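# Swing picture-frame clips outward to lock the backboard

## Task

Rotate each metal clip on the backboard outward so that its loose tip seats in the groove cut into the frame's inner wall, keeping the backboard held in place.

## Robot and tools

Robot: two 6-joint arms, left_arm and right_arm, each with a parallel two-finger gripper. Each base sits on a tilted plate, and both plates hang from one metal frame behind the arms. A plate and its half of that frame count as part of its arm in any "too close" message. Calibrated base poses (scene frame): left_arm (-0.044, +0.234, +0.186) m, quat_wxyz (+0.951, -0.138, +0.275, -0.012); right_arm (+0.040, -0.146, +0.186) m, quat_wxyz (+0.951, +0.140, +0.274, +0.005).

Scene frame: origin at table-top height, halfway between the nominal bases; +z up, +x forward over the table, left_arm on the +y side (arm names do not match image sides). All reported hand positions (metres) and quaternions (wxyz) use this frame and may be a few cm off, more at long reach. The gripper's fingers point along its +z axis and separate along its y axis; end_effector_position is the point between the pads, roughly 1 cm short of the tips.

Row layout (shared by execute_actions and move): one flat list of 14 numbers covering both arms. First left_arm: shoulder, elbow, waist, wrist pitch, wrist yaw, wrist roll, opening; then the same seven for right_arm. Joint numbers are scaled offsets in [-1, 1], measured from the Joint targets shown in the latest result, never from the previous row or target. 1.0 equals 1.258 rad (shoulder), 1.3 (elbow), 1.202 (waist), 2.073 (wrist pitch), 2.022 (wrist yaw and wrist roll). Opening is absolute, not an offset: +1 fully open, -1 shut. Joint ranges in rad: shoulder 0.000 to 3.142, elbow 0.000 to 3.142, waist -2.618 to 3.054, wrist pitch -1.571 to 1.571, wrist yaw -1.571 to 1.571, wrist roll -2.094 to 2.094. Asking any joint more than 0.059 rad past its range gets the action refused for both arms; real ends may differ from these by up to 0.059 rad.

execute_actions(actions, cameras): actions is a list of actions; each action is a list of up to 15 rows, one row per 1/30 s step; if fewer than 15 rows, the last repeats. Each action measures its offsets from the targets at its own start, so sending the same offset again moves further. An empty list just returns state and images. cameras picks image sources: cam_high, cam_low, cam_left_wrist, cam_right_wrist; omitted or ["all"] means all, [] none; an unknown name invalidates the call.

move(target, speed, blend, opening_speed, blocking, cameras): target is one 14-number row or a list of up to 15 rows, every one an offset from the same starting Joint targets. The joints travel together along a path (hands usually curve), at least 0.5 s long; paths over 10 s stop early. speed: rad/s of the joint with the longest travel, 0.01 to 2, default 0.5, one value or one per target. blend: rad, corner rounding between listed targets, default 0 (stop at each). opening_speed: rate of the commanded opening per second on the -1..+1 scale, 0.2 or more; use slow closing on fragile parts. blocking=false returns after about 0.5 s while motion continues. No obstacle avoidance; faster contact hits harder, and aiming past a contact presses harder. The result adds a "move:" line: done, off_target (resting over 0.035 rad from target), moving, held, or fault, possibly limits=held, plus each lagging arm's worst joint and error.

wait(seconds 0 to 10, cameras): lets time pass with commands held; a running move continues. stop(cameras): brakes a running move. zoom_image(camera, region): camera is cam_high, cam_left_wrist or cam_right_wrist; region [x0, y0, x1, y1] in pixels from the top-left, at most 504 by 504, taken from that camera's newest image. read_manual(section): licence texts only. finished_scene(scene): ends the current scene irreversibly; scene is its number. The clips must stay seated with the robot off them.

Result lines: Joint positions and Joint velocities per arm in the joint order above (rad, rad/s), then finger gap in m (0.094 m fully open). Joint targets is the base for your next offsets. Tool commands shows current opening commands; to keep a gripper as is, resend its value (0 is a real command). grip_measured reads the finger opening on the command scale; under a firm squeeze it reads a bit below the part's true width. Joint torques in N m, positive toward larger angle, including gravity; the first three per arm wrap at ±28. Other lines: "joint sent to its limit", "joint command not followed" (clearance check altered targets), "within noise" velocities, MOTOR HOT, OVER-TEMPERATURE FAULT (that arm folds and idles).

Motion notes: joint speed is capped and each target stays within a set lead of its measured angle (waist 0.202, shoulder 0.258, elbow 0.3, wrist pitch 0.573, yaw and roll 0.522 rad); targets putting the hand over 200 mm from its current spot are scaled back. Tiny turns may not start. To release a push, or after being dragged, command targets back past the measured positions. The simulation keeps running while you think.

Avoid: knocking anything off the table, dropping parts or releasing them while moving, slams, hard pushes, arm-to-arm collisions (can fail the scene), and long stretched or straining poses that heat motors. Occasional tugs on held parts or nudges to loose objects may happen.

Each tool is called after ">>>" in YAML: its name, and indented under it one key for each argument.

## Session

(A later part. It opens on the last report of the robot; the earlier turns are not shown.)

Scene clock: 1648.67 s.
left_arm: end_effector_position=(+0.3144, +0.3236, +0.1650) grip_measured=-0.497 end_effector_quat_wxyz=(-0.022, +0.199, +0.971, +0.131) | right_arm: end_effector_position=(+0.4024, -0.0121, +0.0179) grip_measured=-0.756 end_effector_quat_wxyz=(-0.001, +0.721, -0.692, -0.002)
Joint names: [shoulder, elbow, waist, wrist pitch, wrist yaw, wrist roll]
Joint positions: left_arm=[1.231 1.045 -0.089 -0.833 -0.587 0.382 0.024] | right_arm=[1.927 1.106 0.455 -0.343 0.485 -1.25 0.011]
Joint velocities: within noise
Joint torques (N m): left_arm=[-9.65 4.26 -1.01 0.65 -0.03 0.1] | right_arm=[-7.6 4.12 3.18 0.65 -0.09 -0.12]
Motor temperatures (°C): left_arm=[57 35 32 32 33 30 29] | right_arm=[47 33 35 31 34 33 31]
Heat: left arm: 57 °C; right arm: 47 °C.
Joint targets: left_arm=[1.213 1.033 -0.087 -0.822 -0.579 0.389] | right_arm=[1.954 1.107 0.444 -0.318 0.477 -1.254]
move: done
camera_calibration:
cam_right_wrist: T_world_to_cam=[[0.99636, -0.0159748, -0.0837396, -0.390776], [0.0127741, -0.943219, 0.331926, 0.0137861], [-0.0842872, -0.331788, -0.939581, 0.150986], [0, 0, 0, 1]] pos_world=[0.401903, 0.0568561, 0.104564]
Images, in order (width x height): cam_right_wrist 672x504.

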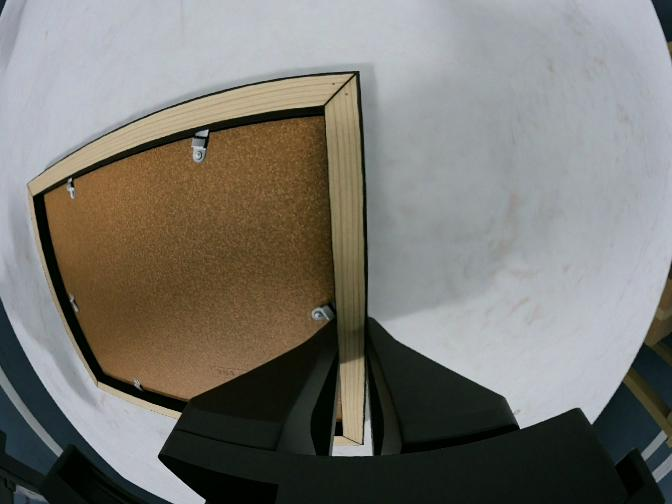

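>>> move:
  target:
    - [0,0,0,0,0,0,-0.5,0,0,0,0,0,0,-0.3]
    - [0,0,0,0,0,0,-0.5,-0.085,0.014,0.01,-0.045,0,0,-0.3]
    - [0,0,0,0,0,0,-0.5,-0.0008,0.0485,0.084,-0.0453,0.0242,0.048,-0.3]
  speed: 0.25
  opening_speed: 0.6
  cameras: ["cam_right_wrist"]

>>> zoom_image:
  camera: "cam_right_wrist"
  region: [250, 220, 450, 420]

Scene clock: 1694.07 s.
left_arm: end_effector_position=(+0.3144, +0.3236, +0.1650) grip_measured=-0.497 end_effector_quat_wxyz=(-0.022, +0.199, +0.971, +0.131) | right_arm: end_effector_position=(+0.4072, +0.0100, +0.0345) grip_measured=-0.302 end_effector_quat_wxyz=(-0.010, +0.714, -0.700, +0.007)
Joint names: [shoulder, elbow, waist, wrist pitch, wrist yaw, wrist roll]
Joint positions: left_arm=[1.231 1.045 -0.089 -0.833 -0.587 0.382 0.024] | right_arm=[1.934 1.152 0.528 -0.393 0.523 -1.166 0.033]
Joint velocities: within noise
Joint torques (N m): left_arm=[-9.68 4.22 -0.99 0.65 -0.04 0.09] | right_arm=[-8.31 5.76 5.48 0.35 0.04 0.06]
Motor temperatures (°C): left_arm=[57 35 32 32 33 30 29] | right_arm=[45 33 35 31 34 33 32]
Heat: left arm: 57 °C; right arm: 45 °C.
Joint targets: left_arm=[1.213 1.033 -0.087 -0.822 -0.579 0.389] | right_arm=[1.953 1.170 0.545 -0.412 0.526 -1.157]
move: done
camera_calibration:
cam_right_wrist: T_world_to_cam=[[0.997613, -0.0372067, -0.0581743, -0.394904], [-0.0158268, -0.943203, 0.33184, 0.0406266], [-0.0672168, -0.330127, -0.94154, 0.167437], [0, 0, 0, 1]] pos_world=[0.405859, 0.0789016, 0.121194]
Images, in order (width x height): cam_right_wrist 672x504.

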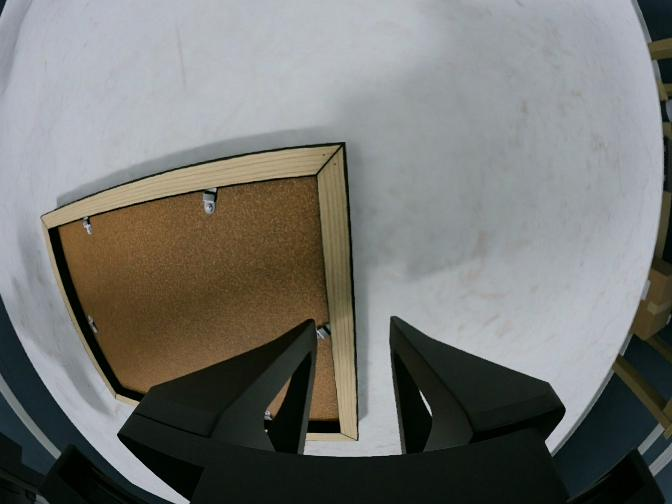

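Scaled by 2.520 from the camera's 672x504 image, which has a finer 960x720 frame.

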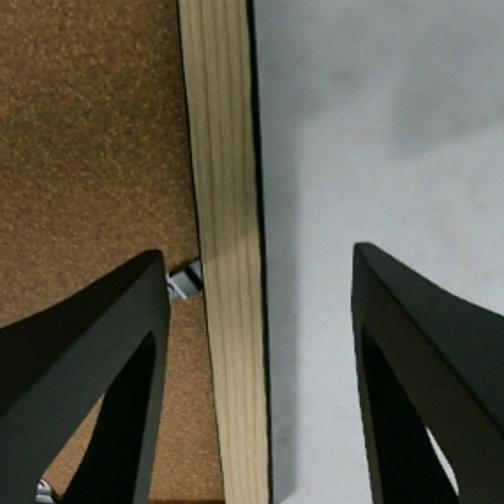

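>>> move:
  target: [0,0,0,0,0,0,-0.5,0.0382,-0.0162,-0.0449,0.0352,-0.0124,-0.0188,-0.3]
  speed: 0.12
  cameras: ["cam_right_wrist"]

>>> zoom_image:
  camera: "cam_right_wrist"
  region: [250, 220, 450, 420]

Scene clock: 1714.67 s.
left_arm: end_effector_position=(+0.3144, +0.3236, +0.1650) grip_measured=-0.497 end_effector_quat_wxyz=(-0.022, +0.199, +0.971, +0.131) | right_arm: end_effector_position=(+0.4034, +0.0057, +0.0181) grip_measured=-0.302 end_effector_quat_wxyz=(+0.001, +0.716, -0.698, +0.004)
Joint names: [shoulder, elbow, waist, wrist pitch, wrist yaw, wrist roll]
Joint positions: left_arm=[1.231 1.045 -0.089 -0.833 -0.587 0.382 0.024] | right_arm=[1.974 1.152 0.501 -0.363 0.516 -1.187 0.033]
Joint velocities: within noise
Joint torques (N m): left_arm=[-9.62 4.22 -0.95 0.65 -0.03 0.09] | right_arm=[-7.95 3.64 3.6 0.7 -0.12 -0.12]
Motor temperatures (°C): left_arm=[57 35 32 32 33 30 29] | right_arm=[44 34 36 31 34 33 32]
Heat: left arm: 57 °C; right arm: 44 °C.
Joint targets: left_arm=[1.213 1.033 -0.087 -0.822 -0.579 0.389] | right_arm=[2.002 1.149 0.491 -0.339 0.501 -1.195]
move: done
camera_calibration:
cam_right_wrist: T_world_to_cam=[[0.996541, -0.0327924, -0.07636, -0.391572], [-0.00460165, -0.939219, 0.343288, 0.0372584], [-0.082976, -0.341749, -0.936121, 0.156646], [0, 0, 0, 1]] pos_world=[0.403387, 0.0756868, 0.103949]
Images, in order (width x height): cam_right_wrist 672x504.

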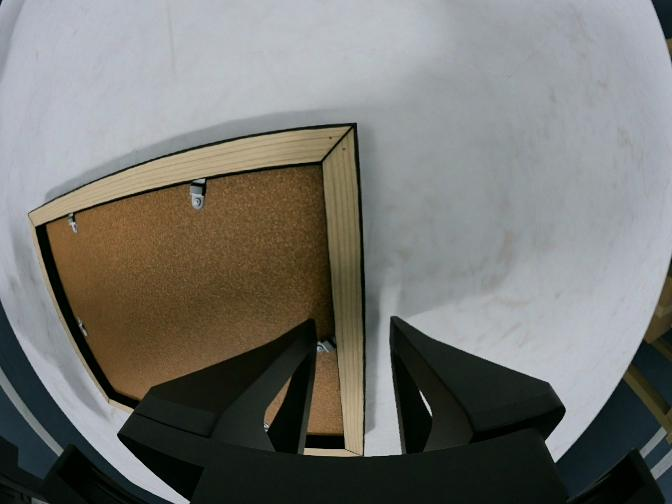

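Scaled by 2.520 from the camera's 672x504 image, which has a finer 960x720 frame.

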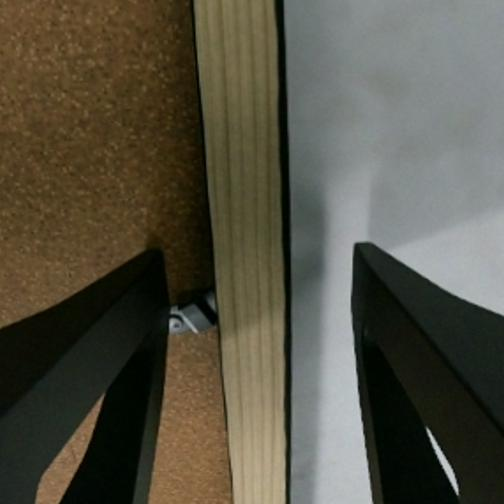

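>>> move:
  target: [0,0,0,0,0,0,-0.5,0,0,0,0,0,0,-0.76]
  opening_speed: 0.3
  cameras: ["cam_right_wrist"]

>>> zoom_image:
  camera: "cam_right_wrist"
  region: [250, 220, 450, 420]

>>> move:
  target:
    - [0,0,0,0,0,0,-0.5,0,0,0,0,0,0,-0.3]
    - [0,0,0,0,0,0,-0.5,-0.12,0.014,0.0,-0.06,0,0,-0.3]
  speed: 0.25
  opening_speed: 0.6
  cameras: ["cam_right_wrist"]

>>> zoom_image:
  camera: "cam_right_wrist"
  region: [290, 250, 360, 320]

Scene clock: 1726.23 s.
left_arm: end_effector_position=(+0.3144, +0.3236, +0.1650) grip_measured=-0.497 end_effector_quat_wxyz=(-0.022, +0.199, +0.971, +0.131) | right_arm: end_effector_position=(+0.4027, +0.0073, +0.0181) grip_measured=-0.756 end_effector_quat_wxyz=(-0.001, +0.716, -0.698, +0.000)
Joint names: [shoulder, elbow, waist, wrist pitch, wrist yaw, wrist roll]
Joint positions: left_arm=[1.231 1.045 -0.089 -0.833 -0.587 0.382 0.024] | right_arm=[1.974 1.152 0.501 -0.363 0.507 -1.187 0.011]
Joint velocities: within noise
Joint torques (N m): left_arm=[-9.65 4.22 -0.96 0.66 -0.03 0.09] | right_arm=[-7.82 3.77 3.59 0.65 -0.02 -0.11]
Motor temperatures (°C): left_arm=[57 35 32 32 33 30 29] | right_arm=[43 33 35 31 34 33 32]
Heat: left arm: 57 °C; right arm: 43 °C.
Joint targets: left_arm=[1.213 1.033 -0.087 -0.822 -0.579 0.389] | right_arm=[2.002 1.149 0.491 -0.339 0.501 -1.195]
move: done
camera_calibration:
cam_right_wrist: T_world_to_cam=[[0.996244, -0.0316771, -0.0805835, -0.390631], [-0.00288562, -0.942305, 0.334742, 0.038267], [-0.0865379, -0.333252, -0.938858, 0.158557], [0, 0, 0, 1]] pos_world=[0.402996, 0.0765248, 0.104575]
Images, in order (width x height): cam_right_wrist 672x504.

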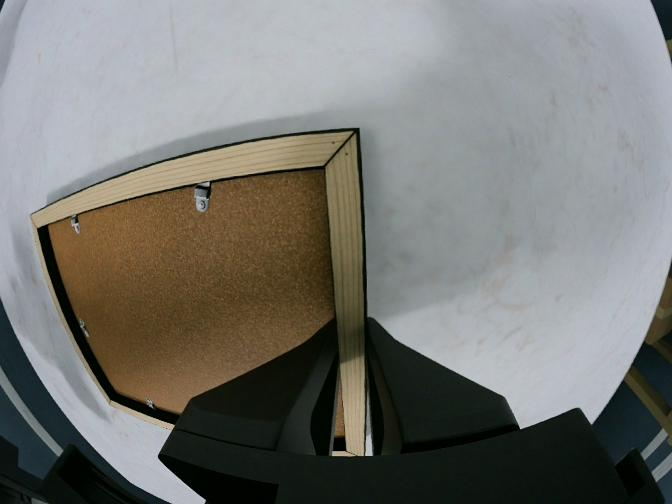

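Scaled by 2.520 from the camera's 672x504 image, which has a finer 960x720 frame.

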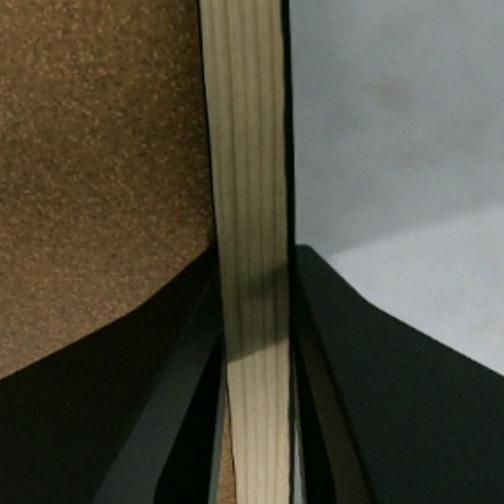

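Scene clock: 1728.47 s.
left_arm: end_effector_position=(+0.3144, +0.3236, +0.1650) grip_measured=-0.497 end_effector_quat_wxyz=(-0.022, +0.199, +0.971, +0.131) | right_arm: end_effector_position=(+0.4154, -0.0065, +0.0480) grip_measured=-0.302 end_effector_quat_wxyz=(-0.011, +0.711, -0.703, +0.005)
Joint names: [shoulder, elbow, waist, wrist pitch, wrist yaw, wrist roll]
Joint positions: left_arm=[1.231 1.045 -0.089 -0.833 -0.587 0.382 0.024] | right_arm=[1.87 1.152 0.499 -0.442 0.508 -1.188 0.033]
Joint velocities: within noise
Joint torques (N m): left_arm=[-9.61 4.22 -0.96 0.65 -0.03 0.1] | right_arm=[-11.99 5.59 3.47 0.3 -0.06 -0.07]
Motor temperatures (°C): left_arm=[57 35 32 32 33 30 29] | right_arm=[43 33 35 31 34 33 32]
Heat: left arm: 57 °C; right arm: 43 °C.
Joint targets: left_arm=[1.213 1.033 -0.087 -0.822 -0.579 0.389] | right_arm=[1.851 1.167 0.491 -0.463 0.501 -1.195]
move: done
camera_calibration:
cam_right_wrist: T_world_to_cam=[[0.997177, -0.0449266, -0.0601708, -0.40272], [-0.0227641, -0.944436, 0.327907, 0.0238439], [-0.0715592, -0.325611, -0.942792, 0.177108], [0, 0, 0, 1]] pos_world=[0.414799, 0.0620946, 0.134926]
Images, in order (width x height): cam_right_wrist 672x504.

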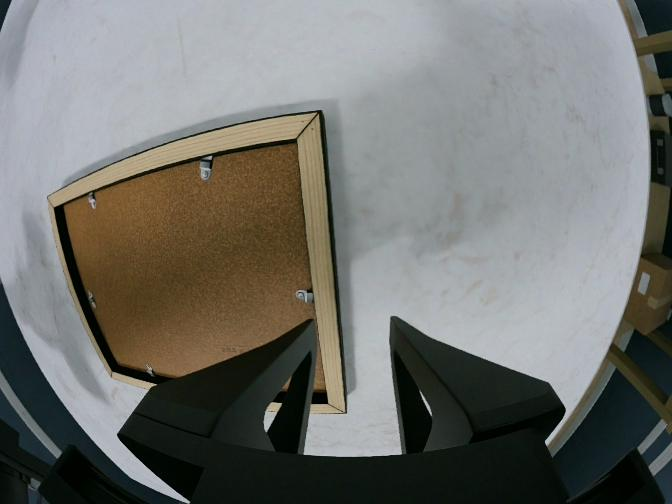

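Scaled by 7.200 from the camera's 672x504 image, which has a finer 960x720 frame.

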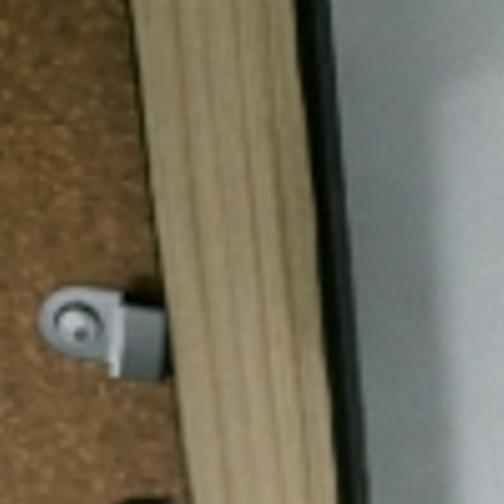

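>>> zoom_image:
  camera: "cam_right_wrist"
  region: [60, 260, 130, 330]

Scaled by 7.200 from the camera's 672x504 image, which has a finer 960x720 frame.

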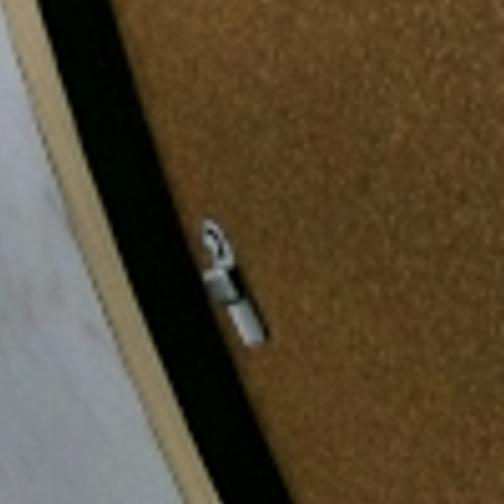

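>>> move:
  target:
    - [0,0,0,0,0,0,-0.5,-0.08,0,0,-0.0275,0,0,-0.1]
    - [0,0,0,0,0,0,-0.5,-0.2099,-0.5877,0.4651,0.0622,0.0643,0.3145,-0.1]
  speed: [0.4,0.6]
  blend: 0.04
  cameras: ["cam_right_wrist","cam_high"]

>>> zoom_image:
  camera: "cam_right_wrist"
  region: [250, 220, 450, 420]

Scene clock: 1782.53 s.
left_arm: end_effector_position=(+0.3144, +0.3236, +0.1650) grip_measured=-0.497 end_effector_quat_wxyz=(-0.022, +0.199, +0.971, +0.131) | right_arm: end_effector_position=(+0.1813, -0.0220, +0.0887) grip_measured=-0.102 end_effector_quat_wxyz=(+0.006, +0.719, -0.695, +0.002)
Joint names: [shoulder, elbow, waist, wrist pitch, wrist yaw, wrist roll]
Joint positions: left_arm=[1.231 1.045 -0.089 -0.833 -0.587 0.382 0.024] | right_arm=[1.602 0.411 1.033 -0.352 0.626 -0.568 0.042]
Joint velocities: within noise
Joint torques (N m): left_arm=[-9.63 4.22 -0.98 0.65 -0.04 0.09] | right_arm=[-5.14 2.97 3.86 0.58 0.03 0.05]
Motor temperatures (°C): left_arm=[57 35 32 32 33 30 29] | right_arm=[51 34 35 31 34 33 32]
Heat: left arm: 57 °C; right arm: 51 °C.
Joint targets: left_arm=[1.213 1.033 -0.087 -0.822 -0.579 0.389] | right_arm=[1.587 0.403 1.050 -0.335 0.631 -0.559]
move: done
camera_calibration:
cam_right_wrist: T_world_to_cam=[[0.995938, -0.0243147, -0.086694, -0.16452], [0.00731871, -0.9378, 0.347099, -0.0165247], [-0.0897412, -0.346323, -0.933813, 0.195776], [0, 0, 0, 1]] pos_world=[0.181542, 0.0483048, 0.174291]
Images, in order (width x height): cam_high 504x504, cam_right_wrist 672x504.

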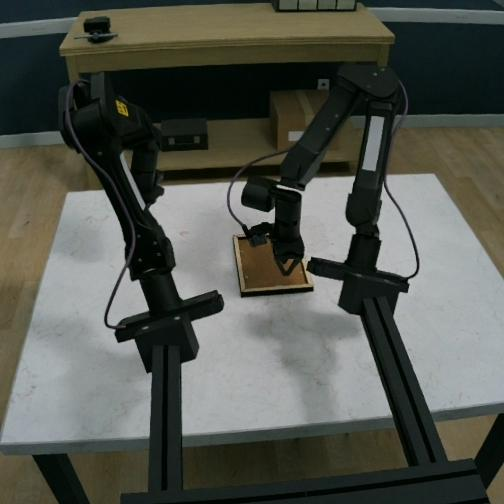

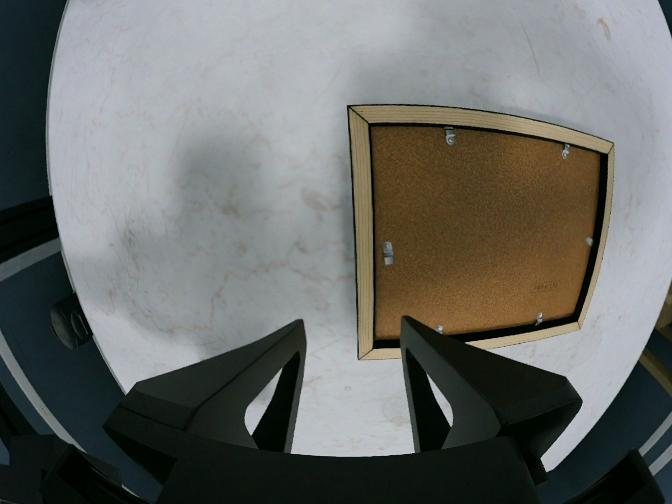

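Scaled by 2.520 from the camera's 672x504 image, which has a finer 960x720 frame.

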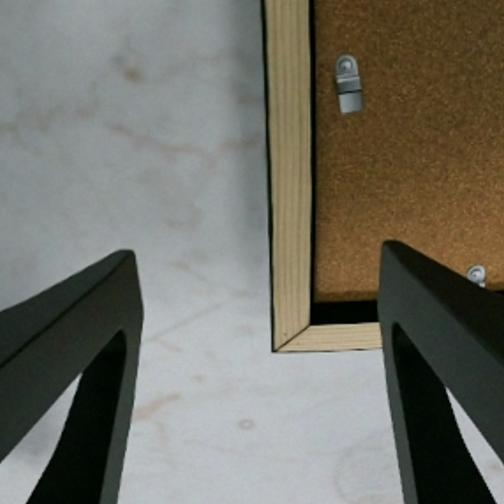

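>>> move:
  target: [0,0,0,0,0,0,-0.5,0.2353,-0.0292,-0.1805,0.2151,-0.0163,-0.1246,-0.05]
  speed: 0.4
  cameras: ["cam_right_wrist"]

>>> zoom_image:
  camera: "cam_right_wrist"
  region: [250, 220, 450, 420]

Scene clock: 1817.03 s.
left_arm: end_effector_position=(+0.3144, +0.3236, +0.1650) grip_measured=-0.497 end_effector_quat_wxyz=(-0.022, +0.199, +0.971, +0.131) | right_arm: end_effector_position=(+0.1877, -0.0178, +0.0312) grip_measured=-0.052 end_effector_quat_wxyz=(+0.002, +0.718, -0.696, +0.003)
Joint names: [shoulder, elbow, waist, wrist pitch, wrist yaw, wrist roll]
Joint positions: left_arm=[1.231 1.045 -0.089 -0.833 -0.587 0.382 0.024] | right_arm=[1.868 0.373 0.841 0.095 0.61 -0.803 0.045]
Joint velocities: within noise
Joint torques (N m): left_arm=[-9.62 4.23 -0.98 0.65 -0.03 0.1] | right_arm=[-3.63 0.87 2.45 0.59 -0.11 -0.07]
Motor temperatures (°C): left_arm=[57 35 32 32 33 30 29] | right_arm=[44 32 35 31 34 33 32]
Heat: left arm: 57 °C; right arm: 44 °C.
Joint targets: left_arm=[1.213 1.033 -0.087 -0.822 -0.579 0.389] | right_arm=[1.882 0.366 0.833 0.111 0.598 -0.811]
move: done
camera_calibration:
cam_right_wrist: T_world_to_cam=[[0.996395, -0.0271214, -0.0803878, -0.176107], [0.00221404, -0.938891, 0.344207, 0.00833222], [-0.0848108, -0.343144, -0.935446, 0.143318], [0, 0, 0, 1]] pos_world=[0.187609, 0.0522255, 0.117041]
Images, in order (width x height): cam_right_wrist 672x504.

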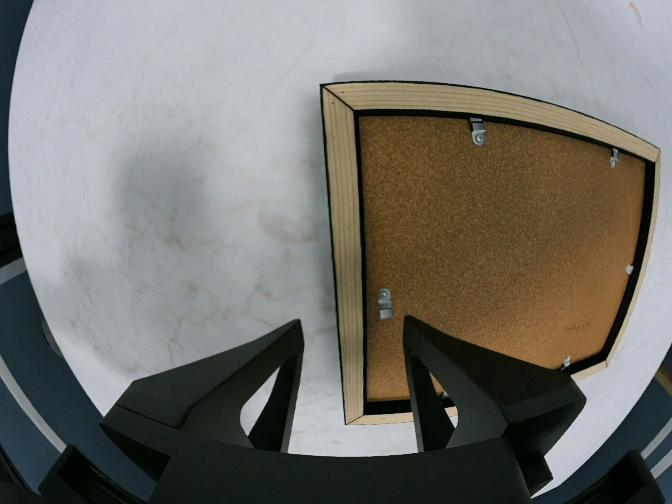

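Scaled by 2.520 from the camera's 672x504 image, which has a finer 960x720 frame.

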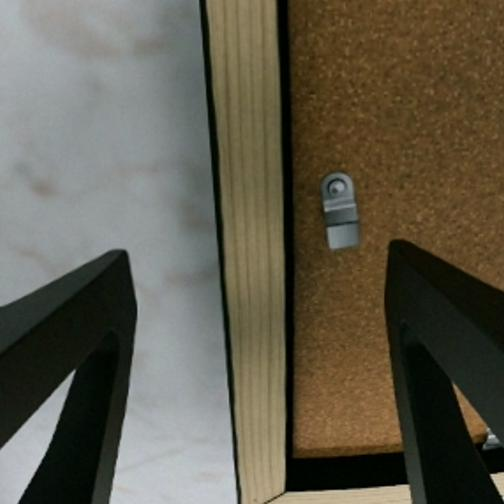

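>>> move:
  target: [0,0,0,0,0,0,-0.5,0.0636,-0.0038,-0.0374,0.055,-0.0059,-0.0257,-0.05]
  speed: 0.12
  cameras: ["cam_right_wrist"]

>>> zoom_image:
  camera: "cam_right_wrist"
  region: [250, 220, 450, 420]

Scene clock: 1840.73 s.
left_arm: end_effector_position=(+0.3144, +0.3236, +0.1650) grip_measured=-0.497 end_effector_quat_wxyz=(-0.022, +0.199, +0.971, +0.131) | right_arm: end_effector_position=(+0.1870, -0.0181, +0.0170) grip_measured=-0.052 end_effector_quat_wxyz=(+0.002, +0.717, -0.697, +0.002)
Joint names: [shoulder, elbow, waist, wrist pitch, wrist yaw, wrist roll]
Joint positions: left_arm=[1.231 1.045 -0.089 -0.833 -0.587 0.382 0.024] | right_arm=[1.943 0.368 0.799 0.207 0.6 -0.854 0.045]
Joint velocities: within noise
Joint torques (N m): left_arm=[-9.65 4.23 -0.99 0.65 -0.03 0.09] | right_arm=[-3.44 0.39 2.35 0.59 -0.12 -0.18]
Motor temperatures (°C): left_arm=[57 35 32 32 33 30 29] | right_arm=[42 32 34 31 34 33 32]
Heat: left arm: 57 °C; right arm: 42 °C.
Joint targets: left_arm=[1.213 1.033 -0.087 -0.822 -0.579 0.389] | right_arm=[1.963 0.361 0.788 0.225 0.586 -0.863]
move: done
camera_calibration:
cam_right_wrist: T_world_to_cam=[[0.996336, -0.0282793, -0.0807146, -0.176554], [0.00102325, -0.939743, 0.341881, 0.0132367], [-0.0855191, -0.340711, -0.93627, 0.130071], [0, 0, 0, 1]] pos_world=[0.187018, 0.0517628, 0.103005]
Images, in order (width x height): cam_right_wrist 672x504.

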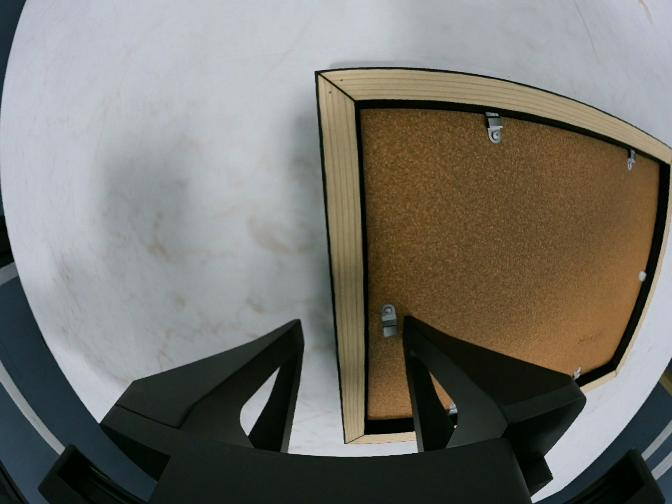

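Scaled by 2.520 from the camera's 672x504 image, which has a finer 960x720 frame.

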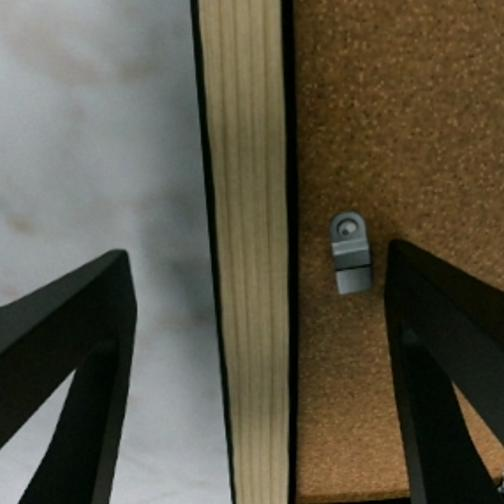

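>>> move:
  target: [0,0,0,0,0,0,-0.5,0.0064,0,0.003,0.002,0,0,-0.05]
  speed: 0.12
  cameras: ["cam_right_wrist"]

>>> zoom_image:
  camera: "cam_right_wrist"
  region: [250, 220, 450, 420]

Scene clock: 1849.40 s.
left_arm: end_effector_position=(+0.3144, +0.3236, +0.1650) grip_measured=-0.497 end_effector_quat_wxyz=(-0.022, +0.199, +0.971, +0.131) | right_arm: end_effector_position=(+0.1870, -0.0182, +0.0169) grip_measured=-0.052 end_effector_quat_wxyz=(+0.002, +0.718, -0.696, +0.003)
Joint names: [shoulder, elbow, waist, wrist pitch, wrist yaw, wrist roll]
Joint positions: left_arm=[1.231 1.045 -0.089 -0.833 -0.587 0.382 0.024] | right_arm=[1.943 0.367 0.799 0.208 0.601 -0.854 0.045]
Joint velocities: within noise
Joint torques (N m): left_arm=[-9.62 4.26 -0.95 0.66 -0.03 0.08] | right_arm=[-2.65 0.46 2.67 0.66 -0.1 -0.14]
Motor temperatures (°C): left_arm=[57 35 32 32 33 30 29] | right_arm=[41 32 34 31 34 33 31]
Heat: left arm: 57 °C; right arm: 41 °C.
Joint targets: left_arm=[1.213 1.033 -0.087 -0.822 -0.579 0.389] | right_arm=[1.971 0.360 0.791 0.229 0.586 -0.863]
move: done
camera_calibration:
cam_right_wrist: T_world_to_cam=[[0.996388, -0.0279421, -0.0801847, -0.176538], [0.00120731, -0.93955, 0.342409, 0.013106], [-0.0849052, -0.341269, -0.936123, 0.129803], [0, 0, 0, 1]] pos_world=[0.186905, 0.0516788, 0.102869]
Images, in order (width x height): cam_right_wrist 672x504.

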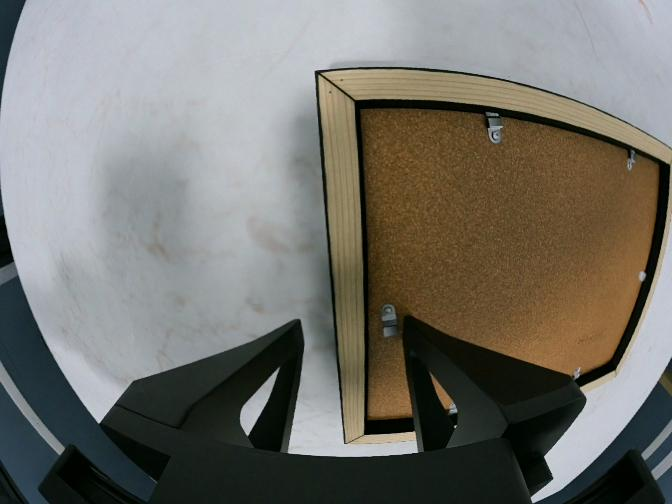

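Scaled by 2.520 from the camera's 672x504 image, which has a finer 960x720 frame.

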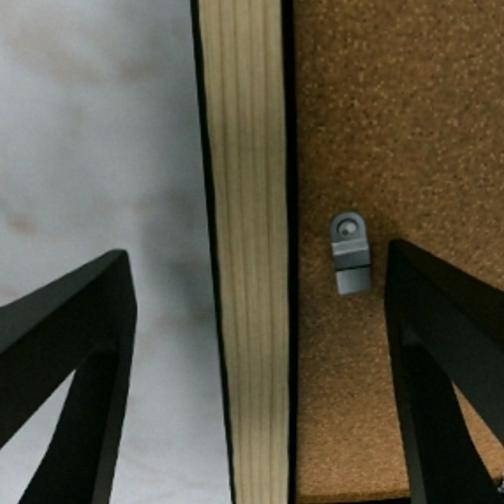

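>>> move:
  target:
    - [0,0,0,0,0,0,-0.5,-0.055,0.005,0.03,-0.035,0,0.008,-0.05]
    - [0,0,0,0,0,0,-0.5,-0.002,0.001,0.001,0,0,0,-0.05]
  speed: 0.15
  cameras: ["cam_right_wrist"]

>>> zoom_image:
  camera: "cam_right_wrist"
  region: [250, 220, 450, 420]

Scene clock: 1861.33 s.
left_arm: end_effector_position=(+0.3144, +0.3236, +0.1650) grip_measured=-0.497 end_effector_quat_wxyz=(-0.022, +0.199, +0.971, +0.131) | right_arm: end_effector_position=(+0.1846, -0.0178, +0.0171) grip_measured=-0.052 end_effector_quat_wxyz=(+0.003, +0.721, -0.693, +0.001)
Joint names: [shoulder, elbow, waist, wrist pitch, wrist yaw, wrist roll]
Joint positions: left_arm=[1.231 1.045 -0.089 -0.833 -0.587 0.382 0.024] | right_arm=[1.948 0.367 0.805 0.203 0.599 -0.855 0.045]
Joint velocities: within noise
Joint torques (N m): left_arm=[-9.63 4.22 -0.96 0.64 -0.04 0.09] | right_arm=[-3.48 0.62 2.26 0.68 -0.11 -0.11]
Motor temperatures (°C): left_arm=[57 35 32 32 33 30 29] | right_arm=[41 32 34 31 34 33 31]
Heat: left arm: 57 °C; right arm: 41 °C.
Joint targets: left_arm=[1.213 1.033 -0.087 -0.822 -0.579 0.389] | right_arm=[1.968 0.362 0.793 0.229 0.586 -0.863]
move: done
camera_calibration:
cam_right_wrist: T_world_to_cam=[[0.996192, -0.017366, -0.0854385, -0.173841], [0.012993, -0.939448, 0.342445, 0.0112935], [-0.0862119, -0.342251, -0.935645, 0.130081], [0, 0, 0, 1]] pos_world=[0.184247, 0.0521112, 0.10299]
Images, in order (width x height): cam_right_wrist 672x504.

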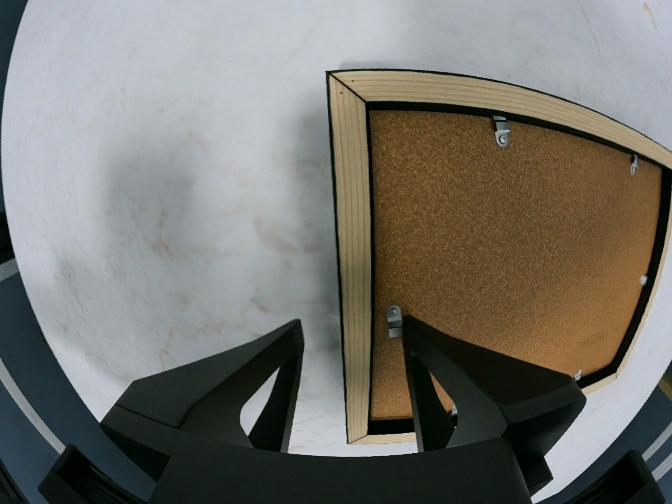

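Scaled by 2.520 from the camera's 672x504 image, which has a finer 960x720 frame.

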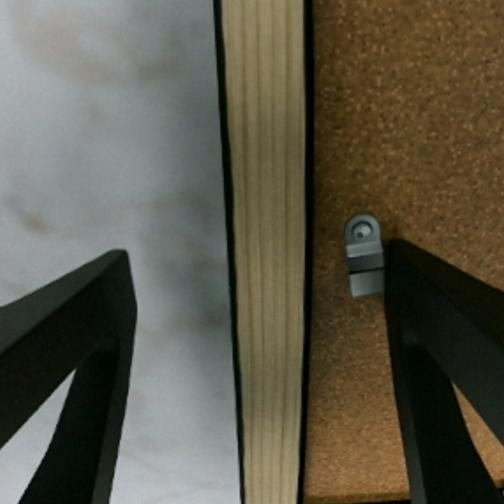

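>>> move:
  target:
    - [0,0,0,0,0,0,-0.5,-0.055,0.008,0.025,-0.035,0,0.008,-0.05]
    - [0,0,0,0,0,0,-0.5,0.0005,0.0033,-0.0047,0,0,-0.0028,-0.05]
  speed: 0.15
  cameras: ["cam_right_wrist"]

>>> zoom_image:
  camera: "cam_right_wrist"
  region: [250, 220, 450, 420]

Scene clock: 1879.07 s.
left_arm: end_effector_position=(+0.3144, +0.3236, +0.1650) grip_measured=-0.497 end_effector_quat_wxyz=(-0.022, +0.199, +0.971, +0.131) | right_arm: end_effector_position=(+0.1850, -0.0187, +0.0170) grip_measured=-0.052 end_effector_quat_wxyz=(+0.005, +0.722, -0.692, +0.001)
Joint names: [shoulder, elbow, waist, wrist pitch, wrist yaw, wrist roll]
Joint positions: left_arm=[1.231 1.045 -0.089 -0.833 -0.587 0.382 0.024] | right_arm=[1.945 0.367 0.801 0.201 0.599 -0.859 0.045]
Joint velocities: within noise
Joint torques (N m): left_arm=[-9.66 4.22 -0.95 0.65 -0.02 0.1] | right_arm=[-3.03 0.96 2.09 0.69 -0.14 -0.15]
Motor temperatures (°C): left_arm=[57 35 32 32 33 30 29] | right_arm=[41 32 34 31 34 33 31]
Heat: left arm: 57 °C; right arm: 41 °C.
Joint targets: left_arm=[1.213 1.033 -0.087 -0.822 -0.579 0.389] | right_arm=[1.969 0.366 0.787 0.229 0.586 -0.869]
move: done
camera_calibration:
cam_right_wrist: T_world_to_cam=[[0.996121, -0.0164359, -0.086441, -0.174252], [0.0143871, -0.938754, 0.344287, 0.0101933], [-0.0868055, -0.344195, -0.934877, 0.129812], [0, 0, 0, 1]] pos_world=[0.184698, 0.0513858, 0.102787]
Images, in order (width x height): cam_right_wrist 672x504.

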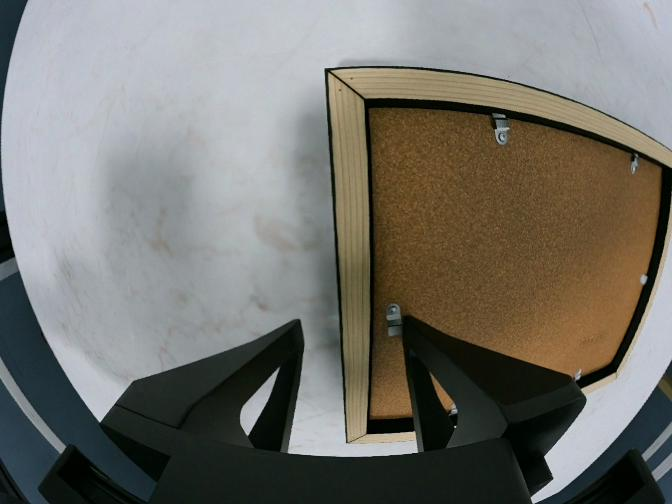

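Scaled by 2.520 from the camera's 672x504 image, which has a finer 960x720 frame.

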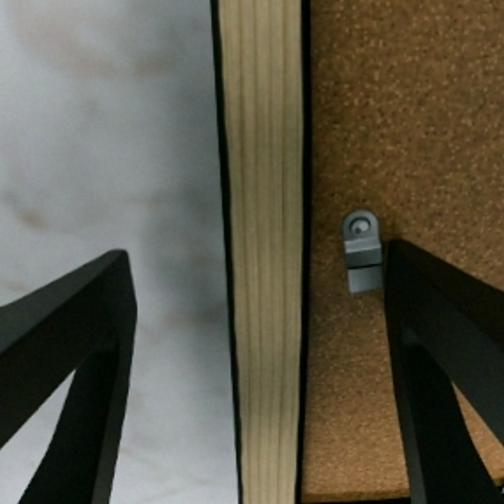

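>>> move:
  target:
    - [0,0,0,0,0,0,-0.5,-0.055,0.02,0.025,-0.035,0,0.008,-0.05]
    - [0,0,0,0,0,0,-0.5,0.0015,0.0077,-0.001,0,0,0.002,-0.05]
  speed: 0.15
  cameras: ["cam_right_wrist"]

>>> zoom_image:
  camera: "cam_right_wrist"
  region: [250, 220, 450, 420]

Scene clock: 1888.27 s.
left_arm: end_effector_position=(+0.3144, +0.3236, +0.1650) grip_measured=-0.497 end_effector_quat_wxyz=(-0.022, +0.199, +0.971, +0.131) | right_arm: end_effector_position=(+0.1910, -0.0135, +0.0167) grip_measured=-0.052 end_effector_quat_wxyz=(-0.003, +0.717, -0.697, +0.002)
Joint names: [shoulder, elbow, waist, wrist pitch, wrist yaw, wrist roll]
Joint positions: left_arm=[1.231 1.045 -0.089 -0.833 -0.587 0.382 0.024] | right_arm=[1.947 0.382 0.799 0.208 0.599 -0.859 0.045]
Joint velocities: within noise
Joint torques (N m): left_arm=[-9.66 4.22 -0.96 0.66 -0.03 0.08] | right_arm=[-3.08 0.98 2.26 0.7 -0.08 -0.09]
Motor temperatures (°C): left_arm=[57 35 32 32 33 30 29] | right_arm=[40 32 34 31 34 33 31]
Heat: left arm: 57 °C; right arm: 40 °C.
Joint targets: left_arm=[1.213 1.033 -0.087 -0.822 -0.579 0.389] | right_arm=[1.971 0.376 0.786 0.230 0.586 -0.865]
move: done
camera_calibration:
cam_right_wrist: T_world_to_cam=[[0.99681, -0.027736, -0.0748331, -0.18064], [-0.00111651, -0.942422, 0.334425, 0.0181835], [-0.0797999, -0.333275, -0.939447, 0.130778], [0, 0, 0, 1]] pos_world=[0.19052, 0.0557113, 0.10326]
Images, in order (width x height): cam_right_wrist 672x504.

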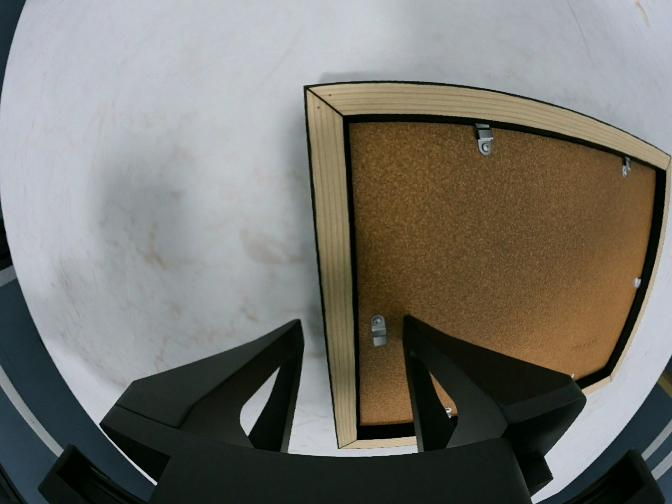

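Scaled by 2.520 from the camera's 672x504 image, which has a finer 960x720 frame.

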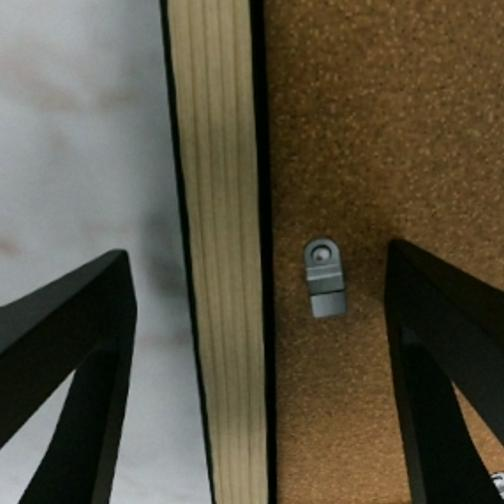

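>>> move:
  target:
    - [0,0,0,0,0,0,-0.5,-0.055,0.008,0.025,-0.035,0,0.008,-0.05]
    - [0,0,0,0,0,0,-0.5,-0.0005,-0.0062,0,0,0,0,-0.05]
  speed: 0.15
  cameras: ["cam_right_wrist"]

>>> zoom_image:
  camera: "cam_right_wrist"
  region: [250, 220, 450, 420]

Scene clock: 1899.50 s.
left_arm: end_effector_position=(+0.3144, +0.3236, +0.1650) grip_measured=-0.497 end_effector_quat_wxyz=(-0.022, +0.199, +0.971, +0.131) | right_arm: end_effector_position=(+0.1900, -0.0147, +0.0168) grip_measured=-0.052 end_effector_quat_wxyz=(-0.003, +0.717, -0.697, +0.002)
Joint names: [shoulder, elbow, waist, wrist pitch, wrist yaw, wrist roll]
Joint positions: left_arm=[1.231 1.045 -0.089 -0.833 -0.587 0.382 0.024] | right_arm=[1.945 0.376 0.799 0.213 0.599 -0.858 0.045]
Joint velocities: within noise
Joint torques (N m): left_arm=[-9.62 4.22 -0.98 0.64 -0.03 0.09] | right_arm=[-3.1 0.49 2.21 0.61 -0.11 -0.11]
Motor temperatures (°C): left_arm=[57 35 32 32 33 30 29] | right_arm=[40 32 34 31 34 33 31]
Heat: left arm: 57 °C; right arm: 40 °C.
Joint targets: left_arm=[1.213 1.033 -0.087 -0.822 -0.579 0.389] | right_arm=[1.970 0.368 0.786 0.229 0.586 -0.864]
move: done
camera_calibration:
cam_right_wrist: T_world_to_cam=[[0.996744, -0.0300995, -0.0748012, -0.179676], [-0.00334779, -0.942358, 0.334588, 0.0174355], [-0.0805605, -0.333248, -0.939391, 0.13044], [0, 0, 0, 1]] pos_world=[0.189658, 0.0544914, 0.103261]
Images, in order (width x height): cam_right_wrist 672x504.

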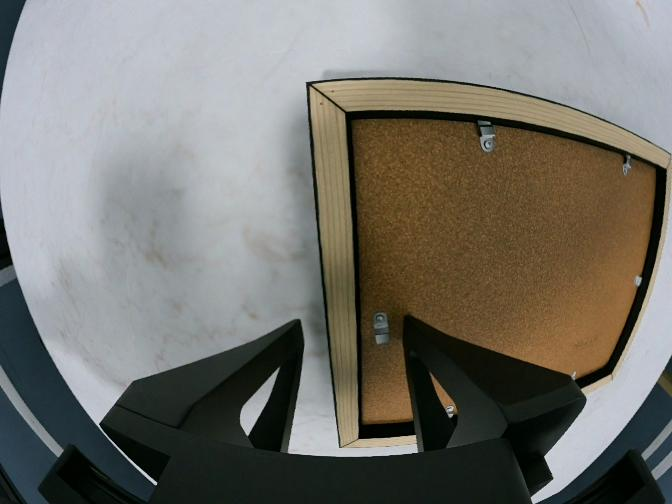

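Scaled by 2.520 from the camera's 672x504 image, which has a finer 960x720 frame.

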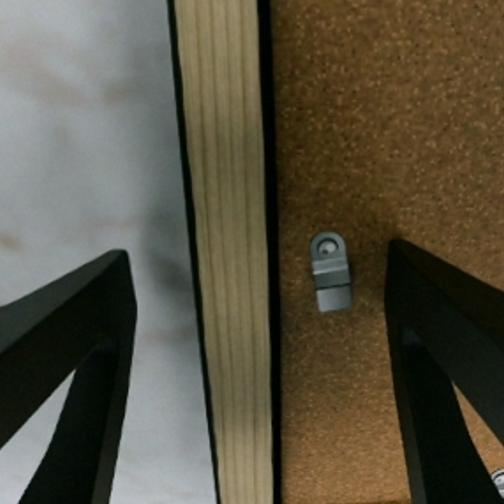

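>>> move:
  target:
    - [0,0,0,0,0,0,-0.5,-0.055,0.004,0.025,-0.035,0,0.008,-0.05]
    - [0,0,0,0,0,0,-0.5,-0.001,-0.006,0,0,0,0,-0.05]
  speed: 0.15
  cameras: ["cam_right_wrist"]

>>> zoom_image:
  camera: "cam_right_wrist"
  region: [250, 220, 450, 420]

Scene clock: 1908.10 s.
left_arm: end_effector_position=(+0.3144, +0.3236, +0.1650) grip_measured=-0.497 end_effector_quat_wxyz=(-0.022, +0.199, +0.971, +0.131) | right_arm: end_effector_position=(+0.1876, -0.0170, +0.0169) grip_measured=-0.052 end_effector_quat_wxyz=(-0.001, +0.718, -0.696, +0.002)
Joint names: [shoulder, elbow, waist, wrist pitch, wrist yaw, wrist roll]
Joint positions: left_arm=[1.231 1.045 -0.089 -0.833 -0.587 0.382 0.024] | right_arm=[1.943 0.368 0.798 0.213 0.598 -0.858 0.045]
Joint velocities: within noise
Joint torques (N m): left_arm=[-9.62 4.22 -0.98 0.65 -0.03 0.09] | right_arm=[-2.96 0.64 2.21 0.6 -0.11 -0.09]
Motor temperatures (°C): left_arm=[57 35 32 32 33 30 29] | right_arm=[40 32 34 31 34 33 31]
Heat: left arm: 57 °C; right arm: 40 °C.
Joint targets: left_arm=[1.213 1.033 -0.087 -0.822 -0.579 0.389] | right_arm=[1.969 0.360 0.786 0.230 0.586 -0.865]
move: done
camera_calibration:
cam_right_wrist: T_world_to_cam=[[0.99652, -0.0272526, -0.0787676, -0.177229], [0.000955153, -0.941239, 0.337741, 0.0143247], [-0.0833435, -0.336641, -0.937937, 0.130041], [0, 0, 0, 1]] pos_world=[0.187437, 0.0524302, 0.103173]
Images, in order (width x height): cam_right_wrist 672x504.

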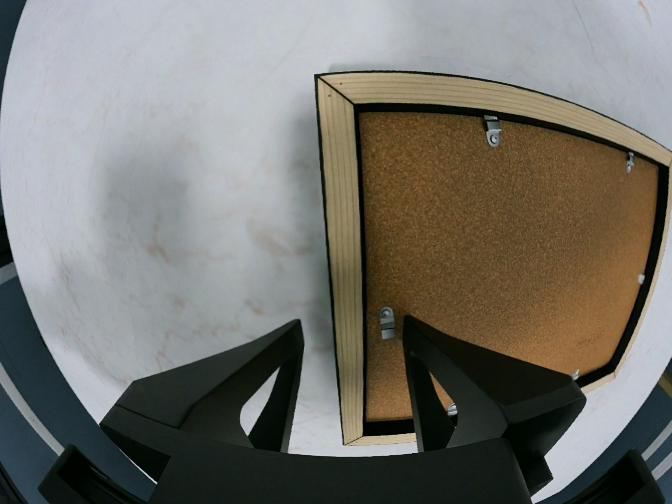

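Scaled by 2.520 from the camera's 672x504 image, which has a finer 960x720 frame.

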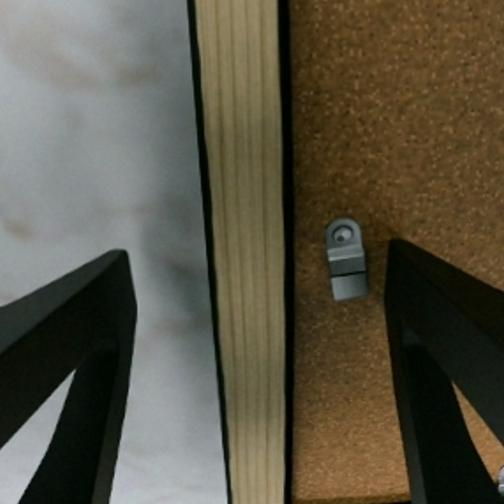

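>>> move:
  target: [0,0,0,0,0,0,-0.5,0,0,0,0,0,0,-0.55]
  opening_speed: 0.3
  cameras: ["cam_right_wrist"]

>>> zoom_image:
  camera: "cam_right_wrist"
  region: [250, 220, 450, 420]

Scene clock: 1914.97 s.
left_arm: end_effector_position=(+0.3144, +0.3236, +0.1650) grip_measured=-0.497 end_effector_quat_wxyz=(-0.022, +0.199, +0.971, +0.131) | right_arm: end_effector_position=(+0.1901, -0.0158, +0.0167) grip_measured=-0.546 end_effector_quat_wxyz=(-0.006, +0.715, -0.699, +0.004)
Joint names: [shoulder, elbow, waist, wrist pitch, wrist yaw, wrist roll]
Joint positions: left_arm=[1.231 1.045 -0.089 -0.833 -0.587 0.382 0.024] | right_arm=[1.944 0.366 0.797 0.23 0.602 -0.858 0.021]
Joint velocities: within noise
Joint torques (N m): left_arm=[-9.63 4.23 -0.98 0.65 -0.02 0.09] | right_arm=[-3.04 0.73 2.3 0.44 -0.13 -0.07]
Motor temperatures (°C): left_arm=[57 35 32 32 33 30 29] | right_arm=[40 32 34 31 34 33 31]
Heat: left arm: 57 °C; right arm: 40 °C.
Joint targets: left_arm=[1.213 1.033 -0.087 -0.822 -0.579 0.389] | right_arm=[1.969 0.360 0.786 0.229 0.586 -0.865]
move: done
camera_calibration:
cam_right_wrist: T_world_to_cam=[[0.997048, -0.0356119, -0.0680208, -0.180049], [-0.0109751, -0.942935, 0.332796, 0.017913], [-0.0759907, -0.331067, -0.940543, 0.129259], [0, 0, 0, 1]] pos_world=[0.189537, 0.0532724, 0.103366]
Images, in order (width x height): cam_right_wrist 672x504.

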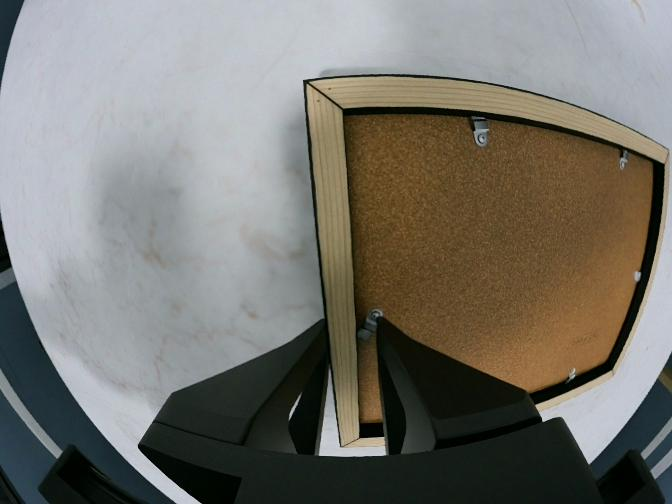

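Scaled by 2.520 from the camera's 672x504 image, which has a finer 960x720 frame.

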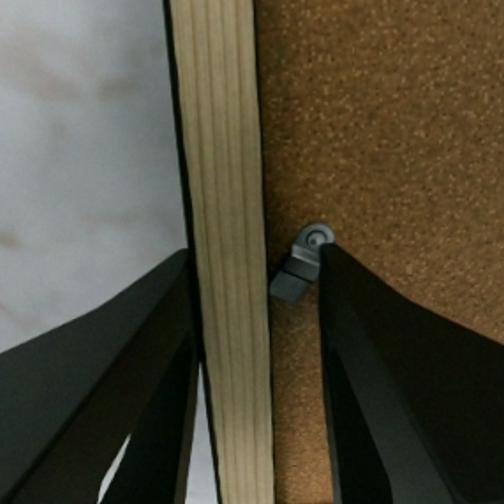

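>>> move:
  target: [0,0,0,0,0,0,-0.5,0,0,0,0,0,0,-0.76]
  opening_speed: 0.2
  cameras: ["cam_right_wrist"]

>>> zoom_image:
  camera: "cam_right_wrist"
  region: [250, 220, 450, 420]

Scene clock: 1923.73 s.
left_arm: end_effector_position=(+0.3144, +0.3236, +0.1650) grip_measured=-0.497 end_effector_quat_wxyz=(-0.022, +0.199, +0.971, +0.131) | right_arm: end_effector_position=(+0.1879, -0.0155, +0.0167) grip_measured=-0.697 end_effector_quat_wxyz=(-0.005, +0.716, -0.699, -0.001)
Joint names: [shoulder, elbow, waist, wrist pitch, wrist yaw, wrist roll]
Joint positions: left_arm=[1.231 1.045 -0.089 -0.833 -0.587 0.382 0.024] | right_arm=[1.944 0.364 0.797 0.227 0.592 -0.858 0.014]
Joint velocities: within noise
Joint torques (N m): left_arm=[-9.66 4.25 -0.92 0.65 -0.04 0.09] | right_arm=[-3.22 0.9 2.17 0.49 -0.04 -0.1]
Motor temperatures (°C): left_arm=[57 35 32 32 33 30 29] | right_arm=[40 32 34 31 34 33 32]
Heat: left arm: 57 °C; right arm: 40 °C.
Joint targets: left_arm=[1.213 1.033 -0.087 -0.822 -0.579 0.389] | right_arm=[1.969 0.360 0.786 0.229 0.586 -0.865]
move: done
camera_calibration:
cam_right_wrist: T_world_to_cam=[[0.996491, -0.0326461, -0.0770713, -0.177555], [-0.00550107, -0.944354, 0.328886, 0.0171189], [-0.0835194, -0.327308, -0.94122, 0.130628], [0, 0, 0, 1]] pos_world=[0.187936, 0.0531252, 0.103635]
Images, in order (width x height): cam_right_wrist 672x504.

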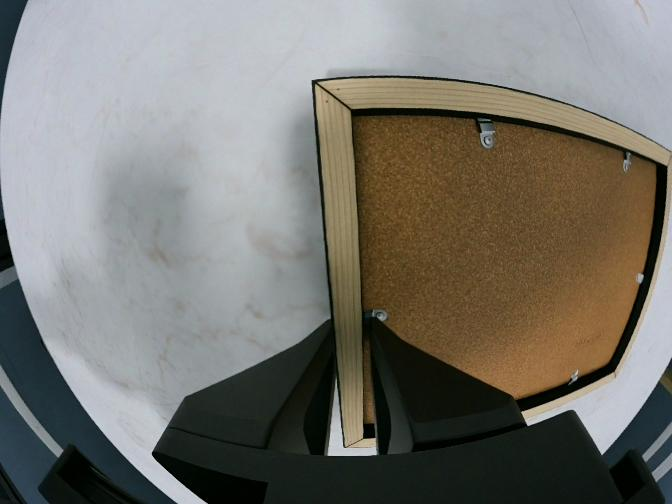

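Scaled by 2.520 from the camera's 672x504 image, which has a finer 960x720 frame.

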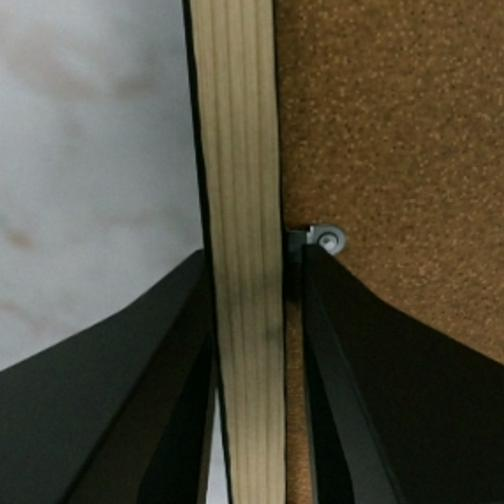

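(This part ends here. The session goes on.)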